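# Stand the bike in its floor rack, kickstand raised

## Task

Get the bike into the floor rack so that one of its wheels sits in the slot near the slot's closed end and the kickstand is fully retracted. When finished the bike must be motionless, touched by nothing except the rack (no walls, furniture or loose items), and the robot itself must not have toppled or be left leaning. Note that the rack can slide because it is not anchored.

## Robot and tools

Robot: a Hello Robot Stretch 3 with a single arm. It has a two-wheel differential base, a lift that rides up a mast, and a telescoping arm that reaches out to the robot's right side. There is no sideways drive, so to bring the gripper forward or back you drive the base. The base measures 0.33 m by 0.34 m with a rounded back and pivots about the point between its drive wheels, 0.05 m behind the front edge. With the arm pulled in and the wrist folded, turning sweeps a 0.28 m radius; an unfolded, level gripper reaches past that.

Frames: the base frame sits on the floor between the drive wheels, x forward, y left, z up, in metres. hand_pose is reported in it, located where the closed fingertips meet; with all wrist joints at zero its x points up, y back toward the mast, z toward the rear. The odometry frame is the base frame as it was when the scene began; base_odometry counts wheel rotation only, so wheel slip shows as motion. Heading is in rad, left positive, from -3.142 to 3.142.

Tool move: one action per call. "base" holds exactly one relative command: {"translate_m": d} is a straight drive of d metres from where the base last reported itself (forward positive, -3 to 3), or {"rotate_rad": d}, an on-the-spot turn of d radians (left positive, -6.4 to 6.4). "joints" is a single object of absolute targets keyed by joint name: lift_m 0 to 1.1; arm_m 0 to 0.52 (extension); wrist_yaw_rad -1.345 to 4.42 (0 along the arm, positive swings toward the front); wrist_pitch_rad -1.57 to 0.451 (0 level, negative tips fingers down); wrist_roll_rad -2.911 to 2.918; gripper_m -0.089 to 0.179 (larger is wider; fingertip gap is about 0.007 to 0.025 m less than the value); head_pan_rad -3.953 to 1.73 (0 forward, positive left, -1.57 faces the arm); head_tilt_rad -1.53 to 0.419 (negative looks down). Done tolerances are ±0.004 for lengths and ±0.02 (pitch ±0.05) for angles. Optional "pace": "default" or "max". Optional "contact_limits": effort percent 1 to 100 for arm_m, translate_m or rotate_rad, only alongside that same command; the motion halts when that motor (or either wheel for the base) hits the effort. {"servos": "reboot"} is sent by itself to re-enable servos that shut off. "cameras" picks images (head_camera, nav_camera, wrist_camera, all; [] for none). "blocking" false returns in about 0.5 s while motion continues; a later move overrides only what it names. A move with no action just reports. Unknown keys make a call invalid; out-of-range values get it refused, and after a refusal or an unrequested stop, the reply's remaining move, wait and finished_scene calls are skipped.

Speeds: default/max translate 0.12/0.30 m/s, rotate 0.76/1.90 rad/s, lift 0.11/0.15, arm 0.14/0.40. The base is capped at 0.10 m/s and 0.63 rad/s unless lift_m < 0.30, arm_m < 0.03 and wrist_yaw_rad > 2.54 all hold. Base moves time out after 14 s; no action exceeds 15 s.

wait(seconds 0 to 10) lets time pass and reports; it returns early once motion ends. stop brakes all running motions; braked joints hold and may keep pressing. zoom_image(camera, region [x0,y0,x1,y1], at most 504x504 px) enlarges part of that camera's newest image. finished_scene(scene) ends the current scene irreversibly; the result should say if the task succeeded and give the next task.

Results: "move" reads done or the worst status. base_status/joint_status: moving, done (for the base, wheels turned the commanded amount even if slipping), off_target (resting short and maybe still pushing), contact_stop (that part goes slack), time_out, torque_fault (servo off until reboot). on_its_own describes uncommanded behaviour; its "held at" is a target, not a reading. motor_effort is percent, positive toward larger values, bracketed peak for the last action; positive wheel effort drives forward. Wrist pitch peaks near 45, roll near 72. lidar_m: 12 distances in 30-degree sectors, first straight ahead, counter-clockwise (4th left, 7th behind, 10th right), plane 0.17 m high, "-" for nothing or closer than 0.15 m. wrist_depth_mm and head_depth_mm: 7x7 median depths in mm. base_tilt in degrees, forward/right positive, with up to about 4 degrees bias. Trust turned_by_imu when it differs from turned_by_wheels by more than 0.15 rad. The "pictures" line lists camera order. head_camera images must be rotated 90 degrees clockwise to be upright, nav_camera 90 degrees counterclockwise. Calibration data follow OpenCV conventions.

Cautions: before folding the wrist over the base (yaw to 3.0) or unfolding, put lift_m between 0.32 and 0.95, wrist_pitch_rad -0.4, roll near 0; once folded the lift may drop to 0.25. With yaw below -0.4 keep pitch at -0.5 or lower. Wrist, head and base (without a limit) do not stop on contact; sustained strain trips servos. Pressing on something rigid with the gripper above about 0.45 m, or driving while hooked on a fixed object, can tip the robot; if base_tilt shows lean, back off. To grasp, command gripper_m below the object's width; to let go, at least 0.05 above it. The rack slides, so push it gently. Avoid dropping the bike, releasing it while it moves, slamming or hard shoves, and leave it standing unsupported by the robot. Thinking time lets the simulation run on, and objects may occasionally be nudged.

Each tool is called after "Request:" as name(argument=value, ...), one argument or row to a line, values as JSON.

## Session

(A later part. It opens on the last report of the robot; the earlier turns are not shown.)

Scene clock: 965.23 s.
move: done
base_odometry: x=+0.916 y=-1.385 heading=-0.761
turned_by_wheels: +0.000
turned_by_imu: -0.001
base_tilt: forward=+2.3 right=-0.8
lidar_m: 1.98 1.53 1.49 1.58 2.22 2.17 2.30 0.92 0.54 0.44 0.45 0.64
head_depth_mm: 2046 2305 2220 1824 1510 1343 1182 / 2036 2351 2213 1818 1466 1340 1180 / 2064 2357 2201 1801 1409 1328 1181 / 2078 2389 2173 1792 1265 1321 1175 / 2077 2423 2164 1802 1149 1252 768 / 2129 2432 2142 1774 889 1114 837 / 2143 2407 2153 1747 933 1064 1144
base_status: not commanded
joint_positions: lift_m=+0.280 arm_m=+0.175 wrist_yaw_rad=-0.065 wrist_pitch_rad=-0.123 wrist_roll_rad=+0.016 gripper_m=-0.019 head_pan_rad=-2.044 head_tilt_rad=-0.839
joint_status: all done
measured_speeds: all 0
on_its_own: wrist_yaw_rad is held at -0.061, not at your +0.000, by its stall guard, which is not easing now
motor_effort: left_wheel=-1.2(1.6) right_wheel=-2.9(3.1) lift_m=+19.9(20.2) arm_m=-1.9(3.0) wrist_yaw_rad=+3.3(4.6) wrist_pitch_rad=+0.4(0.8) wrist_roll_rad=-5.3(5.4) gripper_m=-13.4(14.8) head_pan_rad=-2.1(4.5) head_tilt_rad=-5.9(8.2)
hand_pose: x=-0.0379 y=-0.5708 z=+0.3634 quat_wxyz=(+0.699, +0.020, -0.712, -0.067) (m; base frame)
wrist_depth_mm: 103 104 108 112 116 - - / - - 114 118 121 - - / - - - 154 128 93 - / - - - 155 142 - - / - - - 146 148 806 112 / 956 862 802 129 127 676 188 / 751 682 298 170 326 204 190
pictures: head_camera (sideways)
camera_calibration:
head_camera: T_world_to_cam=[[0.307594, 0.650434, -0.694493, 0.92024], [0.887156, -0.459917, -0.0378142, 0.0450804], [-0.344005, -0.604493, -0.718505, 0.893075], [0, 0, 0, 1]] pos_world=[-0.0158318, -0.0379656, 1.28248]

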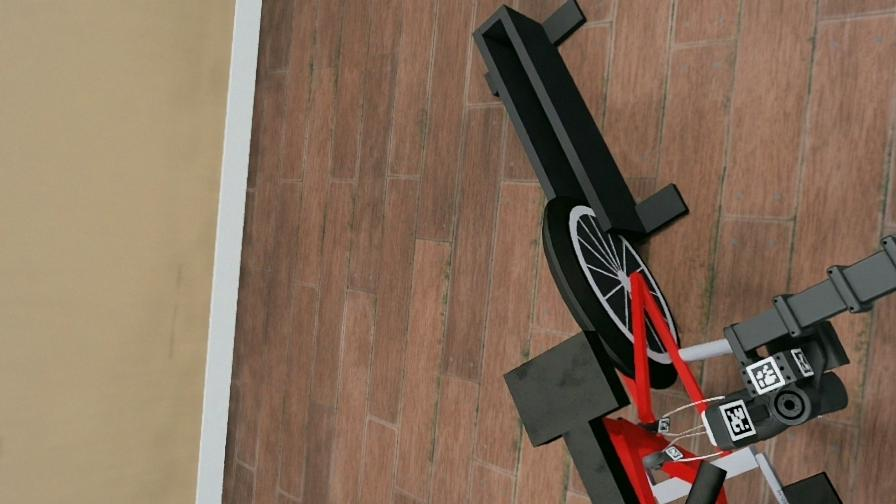

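Request:
move(
  joints={"arm_m": 0.20},
  contact_limits={"arm_m": 65},
  cameras=["head_camera"],
)

Request:
zoom_image(
  camera="head_camera",
  region=[450, 0, 750, 350],
)

Scene clock: 973.83 s.
move: done
base_odometry: x=+0.916 y=-1.385 heading=-0.761
turned_by_wheels: +0.000
turned_by_imu: -0.001
base_tilt: forward=+2.3 right=-0.8
lidar_m: 1.98 1.53 1.49 1.58 2.21 2.17 2.29 2.29 0.54 0.56 0.64 0.66
head_depth_mm: 2019 2320 2187 1811 1519 1348 1189 / 2051 2340 2191 1816 1462 1338 1179 / 2063 2348 2171 1801 1419 1335 1189 / 2084 2393 2160 1812 1234 1326 1176 / 2117 2404 2137 1778 1117 1256 805 / 2120 2431 2141 1778 916 900 1112 / 2125 2401 2131 1741 940 1079 1144
base_status: not commanded
joint_positions: lift_m=+0.280 arm_m=+0.200 wrist_yaw_rad=-0.080 wrist_pitch_rad=-0.114 wrist_roll_rad=+0.016 gripper_m=-0.019 head_pan_rad=-2.044 head_tilt_rad=-0.839
joint_status: all done
measured_speeds: all 0
on_its_own: wrist_yaw_rad is held at -0.061, not at your +0.000, by its stall guard, which is not easing now; wrist_yaw_rad is at rest, and its effort (+16.5) is outside its rest range (-9 to +9)
motor_effort: left_wheel=-1.5(1.6) right_wheel=+4.0(4.1) lift_m=+20.3(20.4) arm_m=+22.7(25.8) wrist_yaw_rad=+16.5(16.9) wrist_pitch_rad=-1.4(1.8) wrist_roll_rad=-5.4(5.5) gripper_m=-14.2(14.5) head_pan_rad=-2.5(3.2) head_tilt_rad=-5.3(5.6)
contact_limits: arm_m 65 (drawing in: default 39, maximum 56; extending or still: default 47, maximum 69)
hand_pose: x=-0.0416 y=-0.5960 z=+0.3656 quat_wxyz=(+0.698, +0.012, -0.712, -0.069) (m; base frame)
wrist_depth_mm: - 110 114 118 121 - - / - - 119 122 126 - - / - - - - 132 98 - / - - - - 143 206 110 / - - - 147 147 814 119 / 920 839 855 128 126 653 188 / 737 695 298 167 320 95 188
pictures: head_camera (sideways)
camera_calibration:
head_camera: T_world_to_cam=[[0.307802, 0.650613, -0.694234, 0.919901], [0.887096, -0.460033, -0.0378159, 0.045083], [-0.343974, -0.604213, -0.718755, 0.8934], [0, 0, 0, 1]] pos_world=[-0.0158341, -0.0379562, 1.28247]

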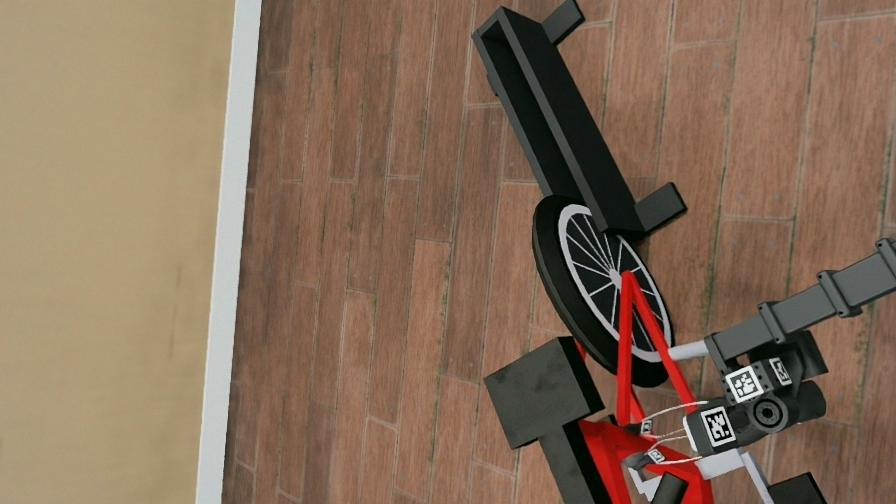

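Scaled by 1.440 from the camera's 896x504 image, which has a finer 1280x720 frame.

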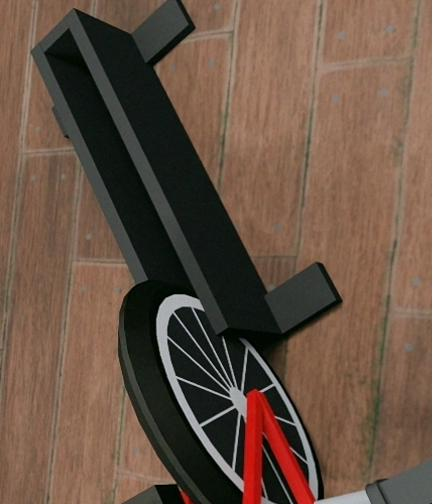

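Request:
move(
  joints={"arm_m": 0.235},
  contact_limits={"arm_m": 65},
  cameras=["head_camera", "nav_camera"],
)

Request:
zoom_image(
  camera="head_camera",
  region=[450, 0, 750, 350],
)

Scene clock: 997.70 s.
move: done
base_odometry: x=+0.916 y=-1.385 heading=-0.761
turned_by_wheels: +0.000
turned_by_imu: -0.001
base_tilt: forward=+2.3 right=-0.8
lidar_m: 1.98 1.53 1.49 1.58 2.22 2.17 2.30 2.30 0.54 0.55 0.67 0.67
head_depth_mm: 2021 2308 2205 1812 1512 1345 1189 / 2061 2329 2205 1821 1482 1339 1180 / 2054 2374 2180 1802 1430 1329 1177 / 2093 2353 2175 1810 1246 1325 1171 / 2111 2403 2165 1763 1166 1274 1111 / 2113 2414 2148 1774 1129 818 1128 / 2133 2393 2119 1761 956 1091 1145
base_status: not commanded
joint_positions: lift_m=+0.280 arm_m=+0.235 wrist_yaw_rad=-0.073 wrist_pitch_rad=-0.107 wrist_roll_rad=+0.016 gripper_m=-0.019 head_pan_rad=-2.044 head_tilt_rad=-0.839
joint_status: all done
measured_speeds: all 0
on_its_own: wrist_yaw_rad is held at -0.061, not at your +0.000, by its stall guard, which is not easing now; wrist_yaw_rad is at rest, and its effort (+10.0) is outside its rest range (-9 to +9)
motor_effort: left_wheel=-1.3(1.6) right_wheel=+4.2(4.7) lift_m=+21.3(21.4) arm_m=+20.3(24.7) wrist_yaw_rad=+10.0(17.8) wrist_pitch_rad=-2.4(2.8) wrist_roll_rad=-5.4(5.5) gripper_m=-14.0(14.8) head_pan_rad=-2.0(2.9) head_tilt_rad=-5.1(5.8)
contact_limits: arm_m 65 (drawing in: default 39, maximum 56; extending or still: default 47, maximum 69)
hand_pose: x=-0.0399 y=-0.6315 z=+0.3673 quat_wxyz=(+0.699, +0.012, -0.712, -0.064) (m; base frame)
wrist_depth_mm: 119 121 123 127 131 - - / - - 128 130 133 102 - / - - - - 139 105 - / - - - 174 145 208 113 / - - - 148 150 808 126 / 971 913 853 129 127 673 184 / 768 706 587 160 306 517 184
pictures: head_camera (sideways), nav_camera (sideways)
camera_calibration:
head_camera: T_world_to_cam=[[0.307802, 0.650613, -0.694234, 0.919901], [0.887096, -0.460033, -0.0378159, 0.045083], [-0.343974, -0.604212, -0.718755, 0.8934], [0, 0, 0, 1]] pos_world=[-0.0158341, -0.0379562, 1.28247]
nav_camera: T_world_to_cam=[[-0.387635, -0.625953, 0.676699, -0.837438], [-0.879072, 0.471957, -0.0669967, 0.139063], [-0.277436, -0.620838, -0.733205, 0.912359], [0, 0, 0, 1]] pos_world=[0.0507477, -0.0234016, 1.24496]

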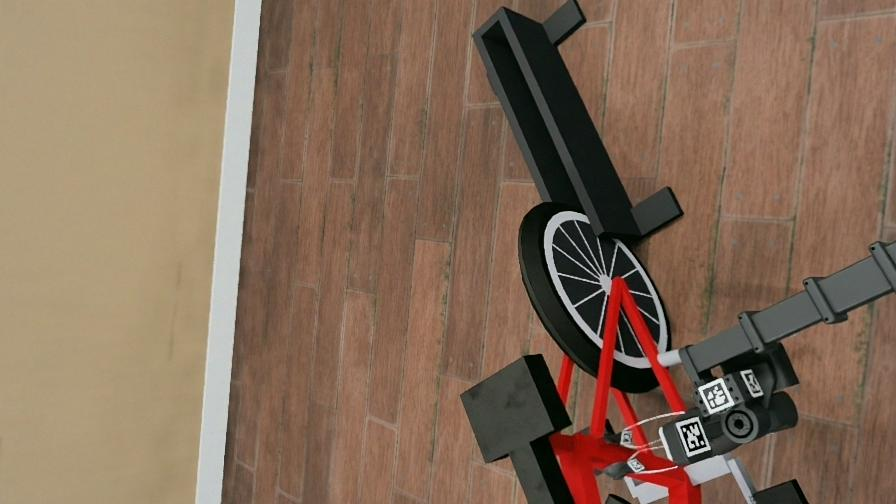

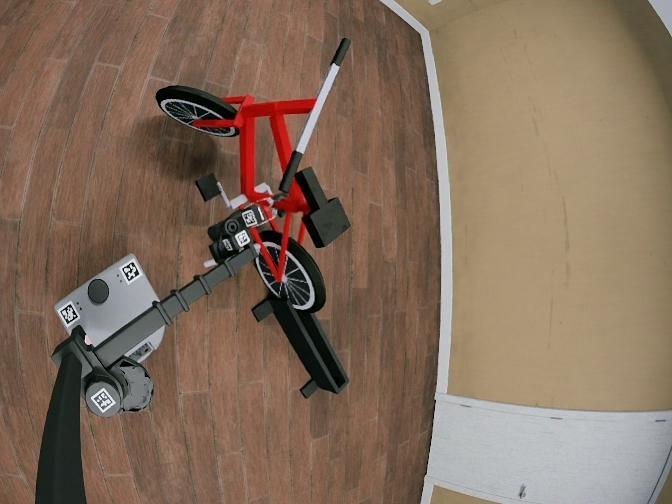

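Scaled by 1.440 from the camera's 896x504 image, which has a finer 1280x720 frame.

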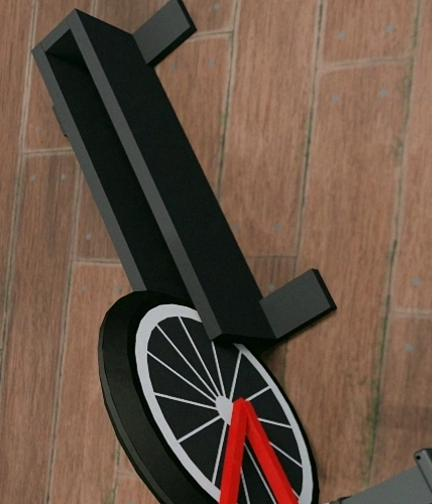

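Request:
move(
)

Scene clock: 1025.73 s.
base_odometry: x=+0.916 y=-1.385 heading=-0.761
turned_by_wheels: +0.000
turned_by_imu: -0.001
base_tilt: forward=+2.3 right=-0.8
lidar_m: 1.98 1.52 1.49 1.58 2.22 2.17 2.30 2.30 0.54 0.55 0.67 0.67
head_depth_mm: 2029 2327 2231 1810 1523 1344 1184 / 2055 2365 2213 1811 1487 1339 1179 / 2049 2348 2164 1796 1431 1334 1185 / 2075 2369 2163 1796 1241 1330 1170 / 2109 2396 2157 1779 1164 1273 1114 / 2114 2407 2143 1766 1134 818 1128 / 2156 2411 2127 1770 957 1088 1144
base_status: not commanded
joint_positions: lift_m=+0.280 arm_m=+0.235 wrist_yaw_rad=-0.073 wrist_pitch_rad=-0.107 wrist_roll_rad=+0.016 gripper_m=-0.019 head_pan_rad=-2.044 head_tilt_rad=-0.839
joint_status: all done
measured_speeds: all 0
on_its_own: wrist_yaw_rad is held at -0.061, not at your +0.000, by its stall guard, which is not easing now; wrist_yaw_rad is at rest, and its effort (+10.0) is outside its rest range (-9 to +9)
motor_effort: left_wheel=-1.4(1.6) right_wheel=+4.7(4.7) lift_m=+21.9(21.4) arm_m=+15.7(24.7) wrist_yaw_rad=+10.0(17.8) wrist_pitch_rad=-2.6(2.8) wrist_roll_rad=-5.3(5.5) gripper_m=-14.1(14.8) head_pan_rad=-2.7(2.9) head_tilt_rad=-4.8(5.8)
contact_limits: arm_m 65 (drawing in: default 39, maximum 56; extending or still: default 47, maximum 69)
hand_pose: x=-0.0399 y=-0.6315 z=+0.3673 quat_wxyz=(+0.699, +0.012, -0.712, -0.064) (m; base frame)
wrist_depth_mm: 119 121 123 126 131 - - / - - 128 131 133 102 - / - - - - 139 105 - / - - - 172 145 205 113 / - - - 148 149 823 126 / 970 868 868 129 127 650 183 / 752 704 585 161 305 521 182
pictures: head_camera (sideways), nav_camera (sideways), wrist_camera
camera_calibration:
head_camera: T_world_to_cam=[[0.307802, 0.650613, -0.694234, 0.919901], [0.887096, -0.460033, -0.0378159, 0.045083], [-0.343974, -0.604212, -0.718755, 0.8934], [0, 0, 0, 1]] pos_world=[-0.0158341, -0.0379562, 1.28247]
nav_camera: T_world_to_cam=[[-0.387635, -0.625953, 0.676699, -0.837438], [-0.879072, 0.471957, -0.0669967, 0.139063], [-0.277436, -0.620838, -0.733205, 0.912359], [0, 0, 0, 1]] pos_world=[0.0507477, -0.0234016, 1.24496]
wrist_camera: T_world_to_cam=[[-0.988085, 0.0541025, -0.144087, 0.0635684], [0.153246, 0.258964, -0.953653, 0.55226], [-0.0142815, -0.96437, -0.26417, -0.34938], [0, 0, 0, 1]] pos_world=[-0.0268102, -0.483386, 0.443528]

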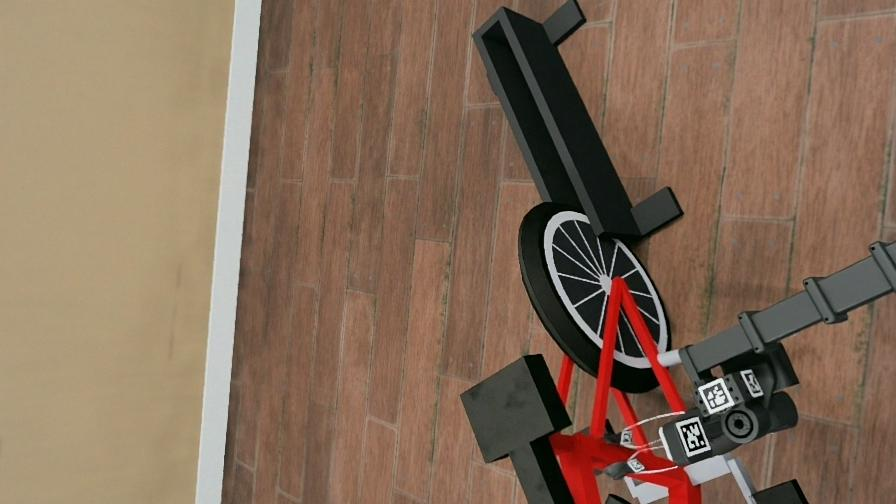

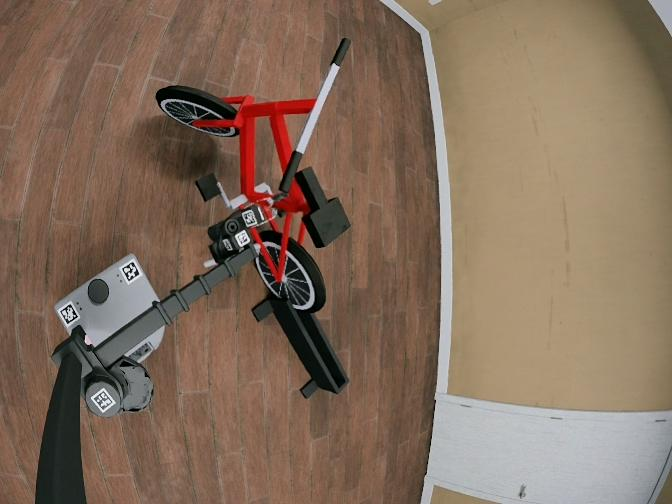

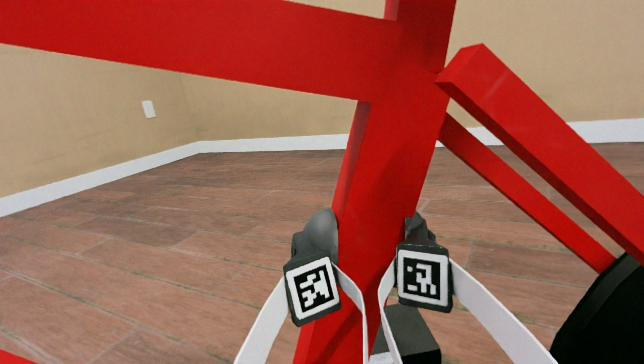

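Request:
zoom_image(
  camera="head_camera",
  region=[440, 0, 720, 400],
)

Scaled by 1.260 from the camera's 896x504 image, which has a finer 1280x720 frame.

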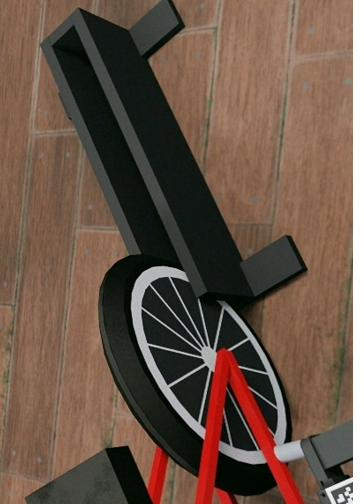

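Request:
move(
  base={"translate_m": -0.06},
  joints={"gripper_m": -0.03},
  contact_limits={"translate_m": 60},
)

Scene clock: 1051.87 s.
move: done
base_odometry: x=+0.872 y=-1.344 heading=-0.761
turned_by_wheels: +0.000
turned_by_imu: -0.001
base_tilt: forward=+2.3 right=-0.8
lidar_m: 2.02 1.56 1.53 1.62 2.15 2.12 2.25 2.27 0.56 0.55 0.70 0.71
head_depth_mm: 1989 2263 2228 1832 1513 1338 1183 / 2018 2349 2213 1818 1459 1336 1186 / 2031 2332 2175 1791 1417 1334 1178 / 2043 2351 2171 1793 1250 1328 1173 / 2070 2373 2154 1794 1180 1276 1114 / 2063 2416 2149 1764 1002 820 1131 / 2111 2374 2130 1761 964 1101 1161
base_status: done
joint_positions: lift_m=+0.280 arm_m=+0.235 wrist_yaw_rad=-0.058 wrist_pitch_rad=-0.109 wrist_roll_rad=+0.016 gripper_m=-0.029 head_pan_rad=-2.044 head_tilt_rad=-0.839
joint_status: all done
measured_speeds: all 0
on_its_own: wrist_yaw_rad is held at -0.061, not at your +0.000, by its stall guard, which is not easing now
motor_effort: left_wheel=+1.5(6.7) right_wheel=-7.1(15.4) lift_m=+22.9(23.2) arm_m=+9.5(12.0) wrist_yaw_rad=-2.6(15.5) wrist_pitch_rad=-1.7(3.4) wrist_roll_rad=-5.4(5.4) gripper_m=-15.8(63.1) head_pan_rad=-1.9(2.6) head_tilt_rad=-5.3(5.5)
contact_limits: arm_m 65 (drawing in: default 39, maximum 56; extending or still: default 47, maximum 69); translate_m 60 (maximum 100)
hand_pose: x=-0.0362 y=-0.6316 z=+0.3668 quat_wxyz=(+0.699, +0.018, -0.712, -0.060) (m; base frame)
wrist_depth_mm: 121 122 122 123 125 - - / - - 127 127 127 - - / - - - - 133 97 - / - - - 156 - 103 915 / - - - 148 150 833 109 / 951 890 835 131 124 685 216 / 699 700 114 164 307 526 177
pictures: head_camera (sideways), nav_camera (sideways), wrist_camera
camera_calibration:
head_camera: T_world_to_cam=[[0.307811, 0.650609, -0.694234, 0.919901], [0.88709, -0.460045, -0.0378159, 0.045083], [-0.343982, -0.604208, -0.718755, 0.8934], [0, 0, 0, 1]] pos_world=[-0.0158346, -0.0379559, 1.28247]
nav_camera: T_world_to_cam=[[-0.387644, -0.625948, 0.676699, -0.837438], [-0.879066, 0.471969, -0.0669967, 0.139063], [-0.277445, -0.620834, -0.733205, 0.912359], [0, 0, 0, 1]] pos_world=[0.0507474, -0.0234022, 1.24496]
wrist_camera: T_world_to_cam=[[-0.988754, 0.0398615, -0.14414, 0.0581648], [0.14955, 0.26327, -0.95306, 0.553569], [-0.0000426818, -0.963898, -0.266271, -0.348016], [0, 0, 0, 1]] pos_world=[-0.0252904, -0.483509, 0.443302]

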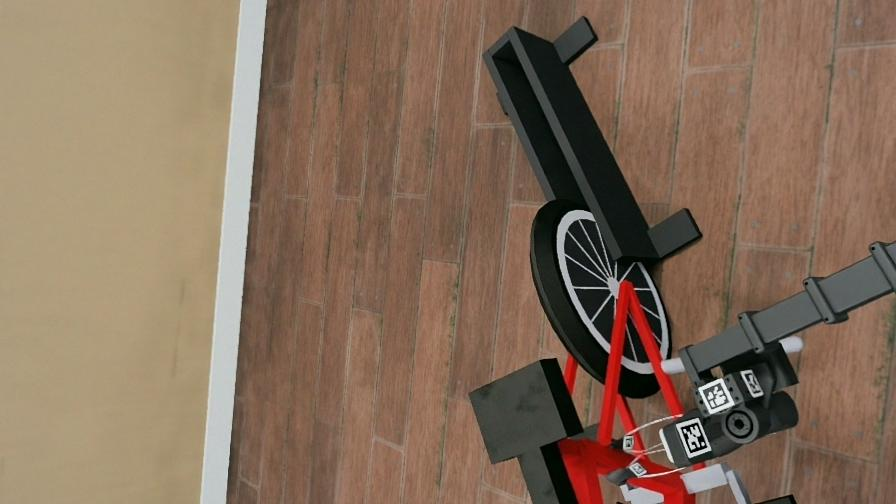

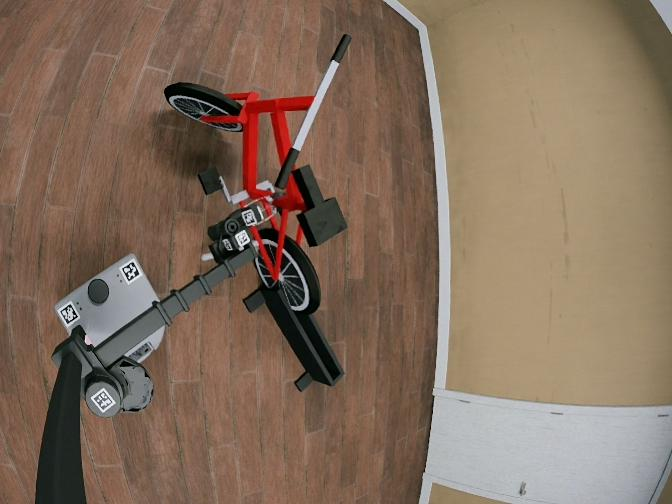

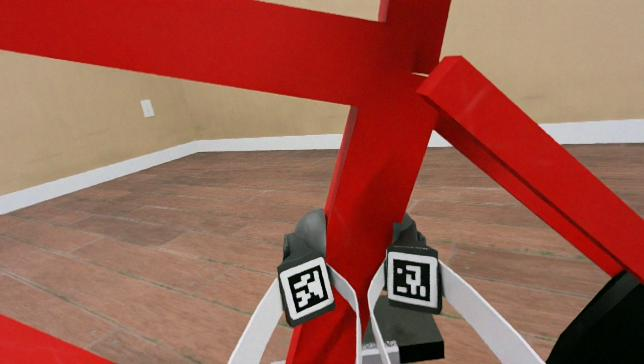

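Request:
move(
  base={"translate_m": -0.08},
  contact_limits={"translate_m": 60},
  cameras=["head_camera", "wrist_camera"],
)

Request:
zoom_image(
  camera="head_camera",
  region=[440, 0, 720, 400],
)

Scene clock: 1058.23 s.
move: done
base_odometry: x=+0.814 y=-1.289 heading=-0.760
turned_by_wheels: +0.001
turned_by_imu: +0.000
base_tilt: forward=+2.3 right=-0.8
lidar_m: 2.09 1.61 1.57 1.67 2.09 2.05 2.17 2.22 0.63 0.55 0.75 0.77
head_depth_mm: 1969 2216 2220 1811 1476 1339 1184 / 1997 2255 2192 1800 1450 1341 1188 / 2005 2265 2177 1792 1401 1338 1177 / 2010 2342 2153 1796 1249 1301 1178 / 2041 2311 2156 1770 1151 1277 1116 / 2030 2315 2145 1774 1087 818 1147 / 2049 2376 2136 1756 918 1096 1165
base_status: done
joint_positions: lift_m=+0.280 arm_m=+0.235 wrist_yaw_rad=+0.057 wrist_pitch_rad=-0.108 wrist_roll_rad=+0.022 gripper_m=-0.029 head_pan_rad=-2.045 head_tilt_rad=-0.840
joint_status: not commanded
measured_speeds: all 0
on_its_own: wrist_yaw_rad is held at +0.029, not at your +0.000, by its stall guard, which is still easing
motor_effort: left_wheel=+13.7(21.7) right_wheel=-19.1(40.4) lift_m=+24.5(24.5) arm_m=+2.3(5.7) wrist_yaw_rad=-24.3(67.9) wrist_pitch_rad=-2.6(2.7) wrist_roll_rad=-7.2(7.5) gripper_m=-16.0(17.2) head_pan_rad=-2.5(3.0) head_tilt_rad=-5.2(5.7)
contact_limits: arm_m 65 (drawing in: default 39, maximum 56; extending or still: default 47, maximum 69); translate_m 60 (maximum 100)
hand_pose: x=-0.0072 y=-0.6317 z=+0.3671 quat_wxyz=(+0.700, +0.058, -0.712, -0.019) (m; base frame)
wrist_depth_mm: 138 133 128 123 122 - - / - 142 135 128 125 - - / - - - 135 93 - - / - - - 142 139 95 - / - - - 151 155 98 98 / 236 903 870 131 125 648 100 / 216 234 121 177 310 529 166
pictures: head_camera (sideways), wrist_camera
camera_calibration:
head_camera: T_world_to_cam=[[0.3079, 0.650715, -0.694095, 0.919719], [0.887074, -0.460076, -0.0378168, 0.0450843], [-0.343944, -0.60407, -0.71889, 0.893575], [0, 0, 0, 1]] pos_world=[-0.0158345, -0.0379516, 1.28246]
wrist_camera: T_world_to_cam=[[-0.985981, -0.0733236, -0.149885, 0.0174855], [0.124173, 0.277595, -0.95264, 0.558311], [0.111458, -0.957896, -0.264598, -0.344044], [0, 0, 0, 1]] pos_world=[-0.0137406, -0.48326, 0.443457]

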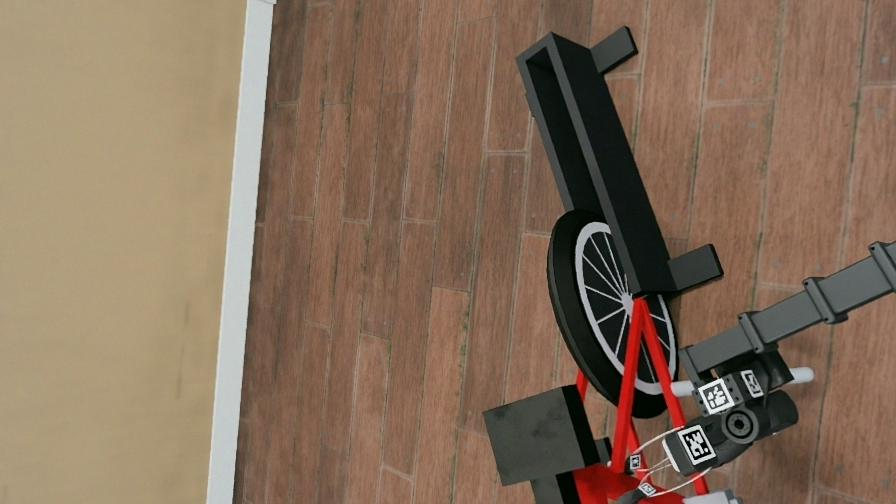

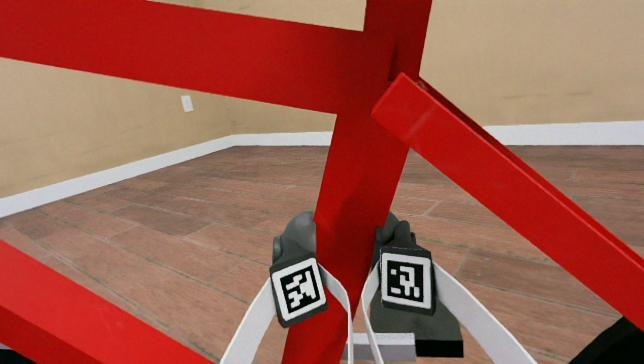

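Scaled by 1.260 from the camera's 896x504 image, which has a finer 1280x720 frame.

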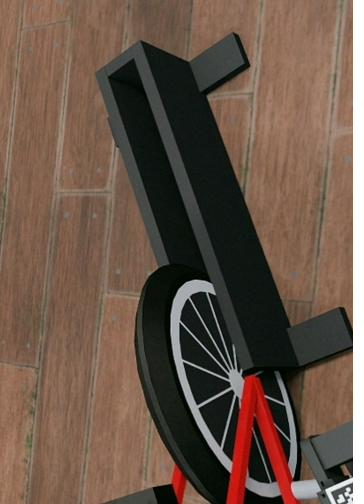

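Request:
move(
  joints={"arm_m": 0.25, "wrist_yaw_rad": 0.0, "gripper_m": -0.035},
  contact_limits={"arm_m": 65},
  cameras=["head_camera"],
)

Request:
move(
  base={"translate_m": -0.06},
  contact_limits={"translate_m": 65},
  cameras=["head_camera", "wrist_camera", "nav_camera"],
)

Request:
zoom_image(
  camera="head_camera",
  region=[440, 0, 720, 400],
)

Scene clock: 1070.87 s.
move: done
base_odometry: x=+0.814 y=-1.289 heading=-0.761
turned_by_wheels: +0.000
turned_by_imu: -0.002
base_tilt: forward=+2.3 right=-0.9
lidar_m: 2.09 1.61 1.57 1.66 2.10 2.05 2.18 2.22 0.64 0.56 0.76 2.69
head_depth_mm: 1942 2234 2227 1837 1484 1340 1192 / 1982 2249 2195 1817 1447 1337 1180 / 1989 2269 2189 1798 1374 1332 1179 / 2003 2296 2173 1794 1250 1309 1177 / 2035 2318 2146 1786 1162 1273 1117 / 2069 2351 2152 1773 1113 828 1146 / 2063 2369 2131 1766 953 1111 1159
base_status: not commanded
joint_positions: lift_m=+0.280 arm_m=+0.250 wrist_yaw_rad=+0.013 wrist_pitch_rad=-0.104 wrist_roll_rad=+0.022 gripper_m=-0.034 head_pan_rad=-2.045 head_tilt_rad=-0.840
joint_status: all done
measured_speeds: all 0
on_its_own: wrist_yaw_rad is at rest, and its effort (-11.2) is outside its rest range (-9 to +9)
motor_effort: left_wheel=+8.3(9.4) right_wheel=-9.3(12.7) lift_m=+24.3(25.2) arm_m=+22.0(23.5) wrist_yaw_rad=-11.2(37.2) wrist_pitch_rad=-3.4(3.8) wrist_roll_rad=-7.4(7.5) gripper_m=-18.7(50.2) head_pan_rad=-2.2(2.9) head_tilt_rad=-4.4(5.7)
contact_limits: arm_m 65 (drawing in: default 39, maximum 56; extending or still: default 47, maximum 69); translate_m 60 (maximum 100)
hand_pose: x=-0.0183 y=-0.6473 z=+0.3682 quat_wxyz=(+0.699, +0.041, -0.713, -0.033) (m; base frame)
wrist_depth_mm: 141 135 129 126 122 - - / - - 136 130 125 - - / - - - - 96 - - / - - - 146 144 96 - / - - - 151 153 841 98 / 233 903 887 128 125 671 101 / 210 234 592 173 303 522 172
pictures: head_camera (sideways)
camera_calibration:
head_camera: T_world_to_cam=[[0.307919, 0.650715, -0.694087, 0.919709], [0.887063, -0.460096, -0.0378169, 0.0450844], [-0.343955, -0.604054, -0.718897, 0.893585], [0, 0, 0, 1]] pos_world=[-0.0158353, -0.0379509, 1.28246]

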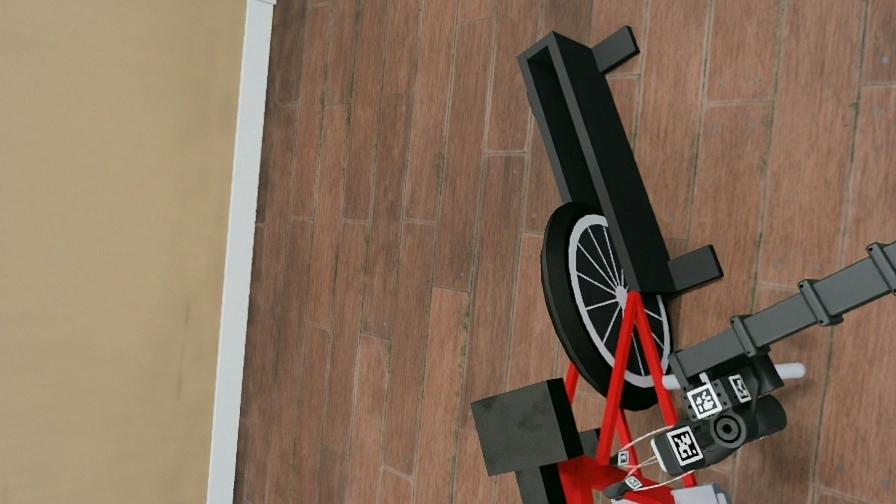

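Scene clock: 1073.20 s.
move: done
base_odometry: x=+0.771 y=-1.247 heading=-0.760
turned_by_wheels: +0.000
turned_by_imu: -0.001
base_tilt: forward=+2.3 right=-0.8
lidar_m: 2.13 1.64 1.60 1.70 2.04 2.00 2.13 2.19 0.65 0.57 0.80 2.74
head_depth_mm: 1931 2194 2197 1826 1505 1344 1184 / 1928 2216 2209 1812 1427 1335 1183 / 1964 2268 2186 1784 1392 1335 1178 / 1976 2268 2173 1777 1249 1310 1175 / 2001 2262 2177 1777 1180 1279 1113 / 2018 2320 2114 1768 1160 830 1150 / 2029 2320 2144 1753 980 1234 1164
base_status: done
joint_positions: lift_m=+0.280 arm_m=+0.250 wrist_yaw_rad=-0.001 wrist_pitch_rad=-0.144 wrist_roll_rad=+0.006 gripper_m=-0.035 head_pan_rad=-2.045 head_tilt_rad=-0.840
joint_status: not commanded
measured_speeds: all 0
motor_effort: left_wheel=+4.0(17.4) right_wheel=-2.0(33.7) lift_m=+28.1(28.2) arm_m=-8.4(22.3) wrist_yaw_rad=+1.0(54.9) wrist_pitch_rad=+4.6(4.8) wrist_roll_rad=-1.9(7.4) gripper_m=-10.8(20.1) head_pan_rad=-1.9(3.1) head_tilt_rad=-5.1(5.5)
contact_limits: arm_m 65 (drawing in: default 39, maximum 56; extending or still: default 47, maximum 69); translate_m 65 (maximum 100)
hand_pose: x=-0.0218 y=-0.6451 z=+0.3581 quat_wxyz=(+0.703, +0.051, -0.707, -0.052) (m; base frame)
wrist_depth_mm: 172 162 153 145 - - - / - - - 154 119 - - / - - - 161 116 - - / - - - 172 - 117 976 / 252 - - 155 818 772 203 / 245 256 794 125 125 667 123 / 366 250 252 221 326 189 172
pictures: head_camera (sideways), nav_camera (sideways), wrist_camera
camera_calibration:
head_camera: T_world_to_cam=[[0.308089, 0.650896, -0.693841, 0.919387], [0.887025, -0.46017, -0.0378185, 0.0450867], [-0.343901, -0.603803, -0.719134, 0.893893], [0, 0, 0, 1]] pos_world=[-0.0158359, -0.0379429, 1.28244]
nav_camera: T_world_to_cam=[[-0.387914, -0.626214, 0.676298, -0.836914], [-0.878973, 0.472144, -0.0669863, 0.139049], [-0.277362, -0.620433, -0.733576, 0.91284], [0, 0, 0, 1]] pos_world=[0.0507578, -0.0233818, 1.24496]
wrist_camera: T_world_to_cam=[[-0.990742, -0.0130064, -0.135131, 0.0342982], [0.124809, 0.304328, -0.944355, 0.56954], [0.0534067, -0.952478, -0.299887, -0.342793], [0, 0, 0, 1]] pos_world=[-0.0187954, -0.499384, 0.439683]

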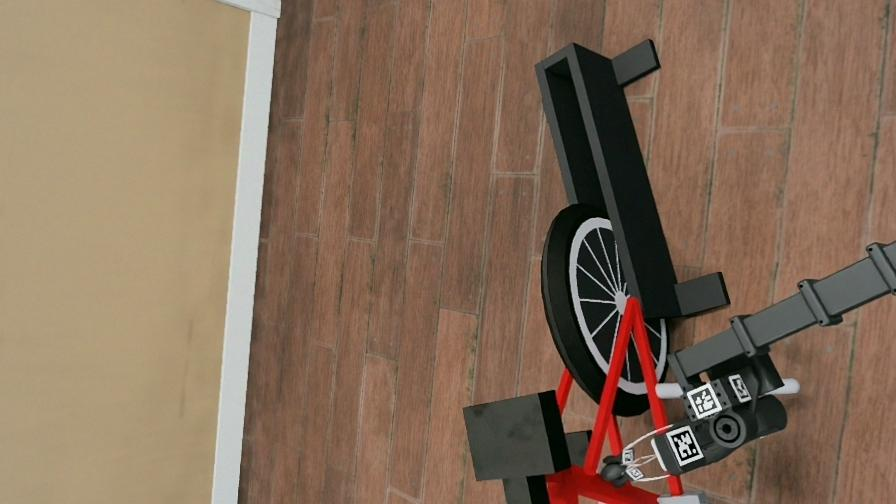

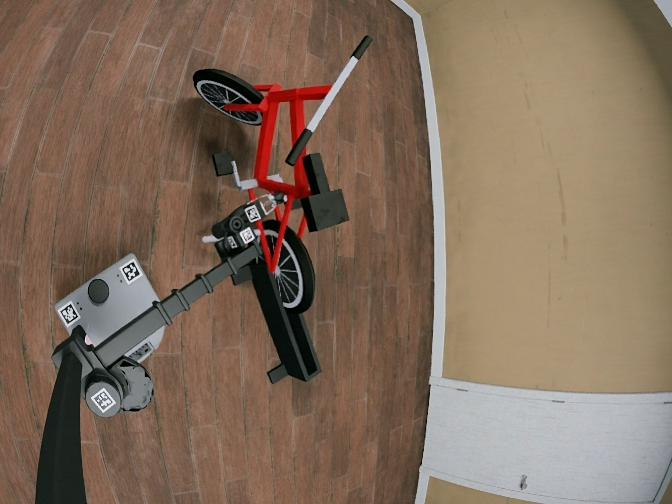

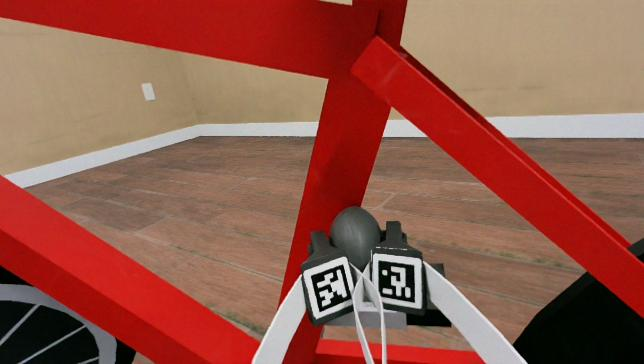

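Scaled by 1.260 from the camera's 896x504 image, which has a finer 1280x720 frame.

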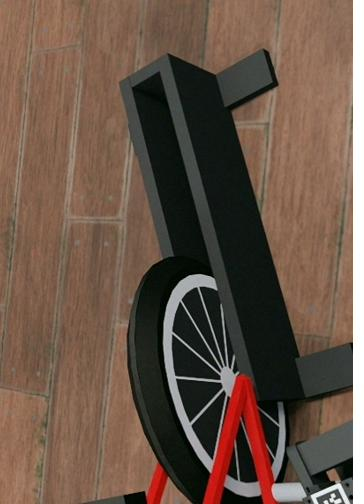

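Request:
move(
  joints={"arm_m": 0.08, "wrist_pitch_rad": -0.12},
  cameras=[],
)

Request:
move(
  base={"rotate_rad": -0.17},
  joints={"gripper_m": 0.11},
)

Request:
zoom_image(
  camera="head_camera",
  region=[440, 0, 720, 400],
)

Scene clock: 1094.70 s.
move: done
base_odometry: x=+0.771 y=-1.247 heading=-0.760
turned_by_wheels: +0.000
turned_by_imu: -0.001
base_tilt: forward=+2.3 right=-0.8
lidar_m: 2.13 1.64 1.60 1.70 2.04 2.00 2.12 2.18 0.64 0.57 0.80 2.73
head_depth_mm: 1946 2199 2211 1824 1522 1351 1187 / 1950 2224 2202 1818 1418 1341 1183 / 1974 2229 2180 1802 1389 1332 1177 / 1966 2260 2182 1784 1245 1303 1178 / 1998 2302 2146 1771 1164 1299 725 / 2012 2296 2142 1764 1131 1268 785 / 2038 2302 2117 1750 976 1258 1163
base_status: not commanded
joint_positions: lift_m=+0.280 arm_m=+0.080 wrist_yaw_rad=+0.000 wrist_pitch_rad=-0.143 wrist_roll_rad=+0.005 gripper_m=-0.035 head_pan_rad=-2.045 head_tilt_rad=-0.840
joint_status: all done
measured_speeds: all 0
motor_effort: left_wheel=+4.2(4.3) right_wheel=-1.8(2.5) lift_m=+25.0(26.6) arm_m=-19.0(20.4) wrist_yaw_rad=+0.9(1.9) wrist_pitch_rad=+3.9(5.8) wrist_roll_rad=-1.7(2.2) gripper_m=-10.8(11.5) head_pan_rad=-2.1(3.0) head_tilt_rad=-4.5(5.9)
contact_limits: translate_m 65 (maximum 100)
hand_pose: x=-0.0214 y=-0.4752 z=+0.3584 quat_wxyz=(+0.704, +0.051, -0.707, -0.051) (m; base frame)
wrist_depth_mm: 340 326 313 295 - - - / 382 - - 305 - - - / 396 - - - 360 - 276 / 410 398 - - - 299 286 / 430 505 406 151 348 322 301 / 454 561 770 126 125 341 312 / 507 557 341 537 546 325 324
pictures: none
No camera images: "cameras" was empty.

Scene clock: 1096.67 s.
move: done
base_odometry: x=+0.771 y=-1.247 heading=-0.930
turned_by_wheels: -0.170
turned_by_imu: -0.169
base_tilt: forward=+2.3 right=-0.8
lidar_m: 2.54 1.72 1.60 1.63 2.08 2.00 2.03 2.27 0.66 0.57 0.80 0.82
head_depth_mm: 1996 2314 2199 1824 1539 1347 1183 / 1993 2278 2205 1809 1510 1338 1181 / 1996 2285 2188 1786 1437 1330 1176 / 1987 2278 2180 1794 1379 1331 1167 / 1966 2229 2148 1775 1238 1303 727 / 1952 2229 2147 1781 1146 1266 783 / 1927 2221 2131 1754 1128 1160 1163
base_status: done
joint_positions: lift_m=+0.280 arm_m=+0.080 wrist_yaw_rad=+0.000 wrist_pitch_rad=-0.143 wrist_roll_rad=+0.005 gripper_m=+0.110 head_pan_rad=-2.045 head_tilt_rad=-0.840
joint_status: all done
measured_speeds: all 0
motor_effort: left_wheel=+6.1(10.0) right_wheel=-4.9(8.4) lift_m=+23.6(24.9) arm_m=-18.6(19.1) wrist_yaw_rad=-0.4(1.6) wrist_pitch_rad=+4.0(4.6) wrist_roll_rad=-1.6(1.8) gripper_m=+0.6(80.4) head_pan_rad=-2.1(2.7) head_tilt_rad=-4.3(5.6)
hand_pose: x=-0.0214 y=-0.4752 z=+0.3584 quat_wxyz=(+0.704, +0.051, -0.707, -0.051) (m; base frame)
wrist_depth_mm: 302 - - - - - - / - 301 298 - - - - / - - 319 - 326 301 306 / - - - - 324 316 308 / 372 - 368 376 332 140 327 / 507 389 137 375 360 123 114 / 526 121 349 418 394 365 353
pictures: head_camera (sideways), nav_camera (sideways), wrist_camera
camera_calibration:
head_camera: T_world_to_cam=[[0.308089, 0.650896, -0.693841, 0.919387], [0.887025, -0.46017, -0.0378185, 0.0450867], [-0.343901, -0.603803, -0.719135, 0.893893], [0, 0, 0, 1]] pos_world=[-0.0158359, -0.0379429, 1.28244]
nav_camera: T_world_to_cam=[[-0.387914, -0.626214, 0.676298, -0.836914], [-0.878973, 0.472144, -0.0669863, 0.139049], [-0.277362, -0.620433, -0.733576, 0.912841], [0, 0, 0, 1]] pos_world=[0.0507578, -0.0233818, 1.24496]
wrist_camera: T_world_to_cam=[[-0.990877, -0.0148249, -0.13395, 0.0356324], [0.123183, 0.303539, -0.944823, 0.517776], [0.054666, -0.952704, -0.298944, -0.181252], [0, 0, 0, 1]] pos_world=[-0.0185656, -0.329317, 0.439796]

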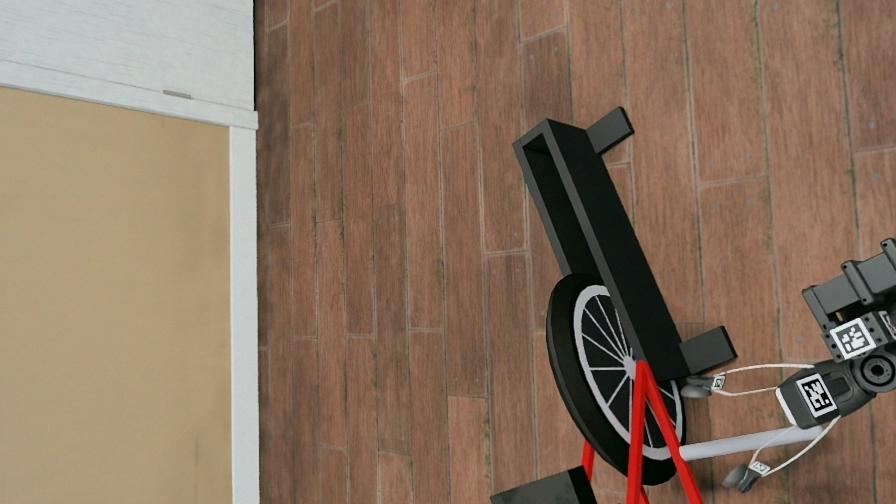

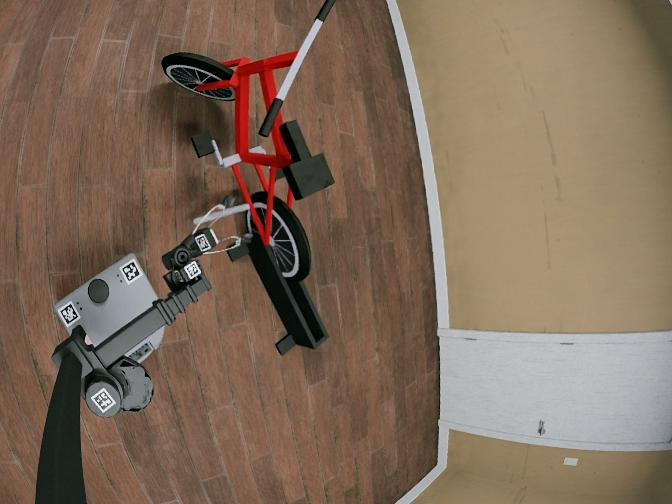

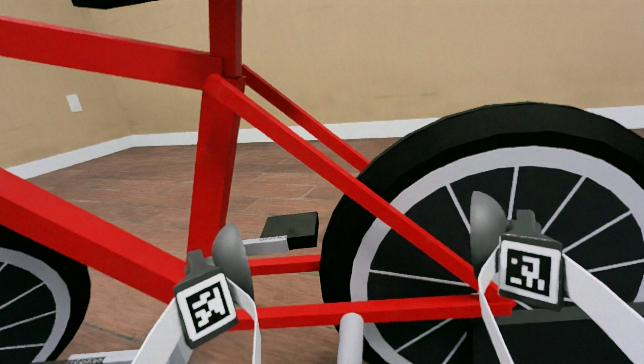

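Scaled by 1.260 from the camera's 896x504 image, which has a finer 1280x720 frame.

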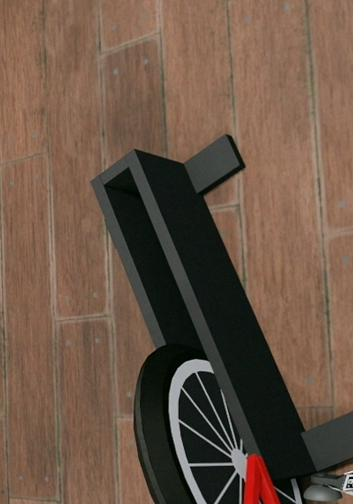

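Request:
move(
  base={"rotate_rad": -0.05},
  joints={"arm_m": 0.06},
  cameras=[],
)

Request:
move(
  base={"translate_m": 0.155},
)

Scene clock: 1112.50 s.
move: done
base_odometry: x=+0.771 y=-1.247 heading=-0.980
turned_by_wheels: -0.050
turned_by_imu: -0.050
base_tilt: forward=+2.3 right=-0.8
lidar_m: 2.71 1.75 1.60 1.62 2.00 2.00 2.02 2.32 0.67 0.57 0.80 0.82
head_depth_mm: 2061 2334 2212 1809 1543 1346 1187 / 2022 2330 2198 1806 1541 1338 1186 / 2043 2296 2190 1792 1434 1338 1174 / 1997 2276 2164 1772 1396 1323 1178 / 1986 2247 2164 1784 1267 1305 1171 / 1941 2213 2131 1776 1149 1266 827 / 1912 2193 2124 1762 1506 1150 1139
base_status: done
joint_positions: lift_m=+0.280 arm_m=+0.060 wrist_yaw_rad=+0.000 wrist_pitch_rad=-0.143 wrist_roll_rad=+0.005 gripper_m=+0.110 head_pan_rad=-2.045 head_tilt_rad=-0.840
joint_status: all done
measured_speeds: all 0
motor_effort: left_wheel=+6.3(9.5) right_wheel=-5.3(8.3) lift_m=+24.4(24.4) arm_m=-18.6(19.9) wrist_yaw_rad=+0.8(1.4) wrist_pitch_rad=+4.4(4.5) wrist_roll_rad=-1.8(1.8) gripper_m=+0.5(1.5) head_pan_rad=-2.0(2.5) head_tilt_rad=-4.9(5.4)
hand_pose: x=-0.0214 y=-0.4552 z=+0.3584 quat_wxyz=(+0.704, +0.051, -0.707, -0.051) (m; base frame)
wrist_depth_mm: - - - - - - - / - 316 - - - - - / - - 329 - 336 332 - / - - - 346 345 341 351 / 386 - 499 374 361 142 380 / 527 399 140 389 381 122 114 / 559 121 375 423 418 394 387
pictures: none
No camera images: "cameras" was empty.

Scene clock: 1115.17 s.
move: done
base_odometry: x=+0.857 y=-1.376 heading=-0.980
turned_by_wheels: +0.000
turned_by_imu: +0.000
base_tilt: forward=+2.3 right=-0.8
lidar_m: 2.61 1.69 1.55 1.56 1.92 2.15 2.17 2.38 0.67 0.59 0.71 0.71
head_depth_mm: 2097 2407 2231 1826 1542 1334 1186 / 2099 2390 2214 1815 1513 1343 1179 / 2055 2377 2183 1800 1450 1336 1175 / 2057 2343 2147 1790 1303 1326 1175 / 2019 2283 2154 1792 1214 1321 1165 / 1990 2266 2145 1790 1137 1273 829 / 1990 2234 2122 1750 966 1258 1164
base_status: done
joint_positions: lift_m=+0.280 arm_m=+0.060 wrist_yaw_rad=+0.000 wrist_pitch_rad=-0.143 wrist_roll_rad=+0.005 gripper_m=+0.110 head_pan_rad=-2.045 head_tilt_rad=-0.840
joint_status: not commanded
measured_speeds: all 0
motor_effort: left_wheel=+5.4(10.0) right_wheel=+1.6(5.9) lift_m=+28.2(28.2) arm_m=-17.0(18.9) wrist_yaw_rad=+0.2(1.7) wrist_pitch_rad=+3.8(4.7) wrist_roll_rad=-1.8(2.0) gripper_m=+1.1(1.5) head_pan_rad=-2.4(2.9) head_tilt_rad=-5.0(5.6)
hand_pose: x=-0.0214 y=-0.4552 z=+0.3584 quat_wxyz=(+0.704, +0.051, -0.707, -0.051) (m; base frame)
wrist_depth_mm: 307 296 307 302 - - - / - - - 319 - - - / 344 - - - - 347 326 / 342 366 - - - 344 351 / 388 446 387 453 489 141 362 / 413 484 137 394 406 123 348 / 443 321 131 551 550 417 381
pictures: head_camera (sideways), nav_camera (sideways), wrist_camera
camera_calibration:
head_camera: T_world_to_cam=[[0.308089, 0.650896, -0.693841, 0.919387], [0.887025, -0.46017, -0.0378185, 0.0450867], [-0.343901, -0.603803, -0.719134, 0.893893], [0, 0, 0, 1]] pos_world=[-0.0158359, -0.0379429, 1.28244]
nav_camera: T_world_to_cam=[[-0.387914, -0.626214, 0.676298, -0.836914], [-0.878973, 0.472144, -0.0669863, 0.139049], [-0.277362, -0.620433, -0.733576, 0.91284], [0, 0, 0, 1]] pos_world=[0.0507578, -0.0233818, 1.24496]
wrist_camera: T_world_to_cam=[[-0.990877, -0.0148047, -0.13395, 0.0359323], [0.12319, 0.30353, -0.944825, 0.511699], [0.0546458, -0.952707, -0.298938, -0.162203], [0, 0, 0, 1]] pos_world=[-0.0185678, -0.309316, 0.43979]

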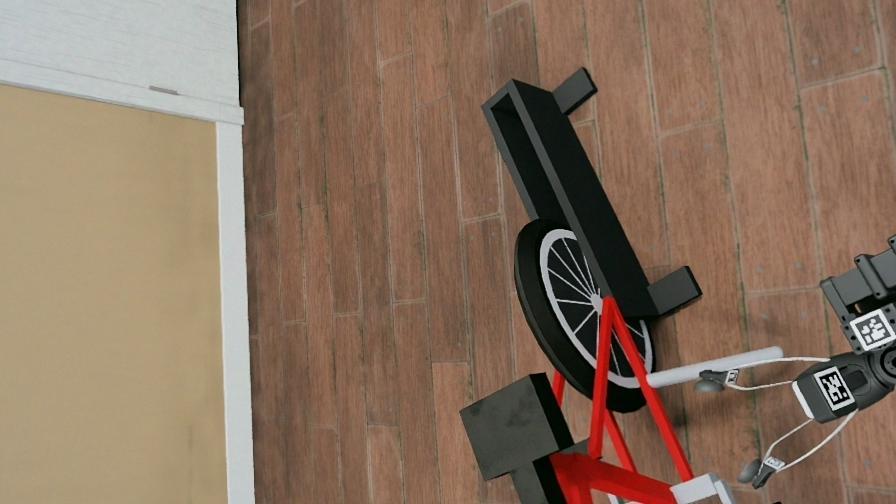

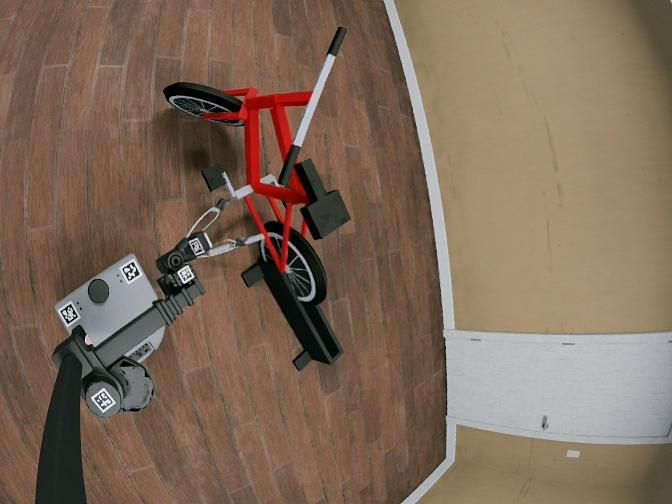

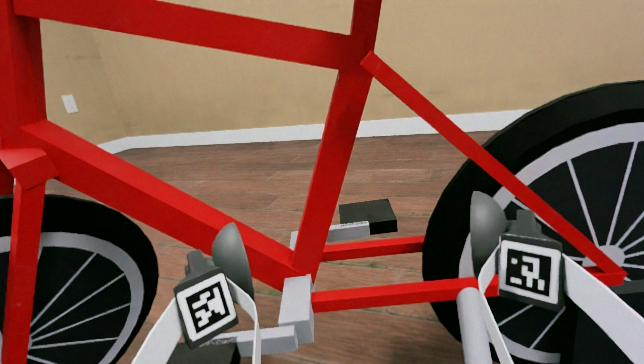

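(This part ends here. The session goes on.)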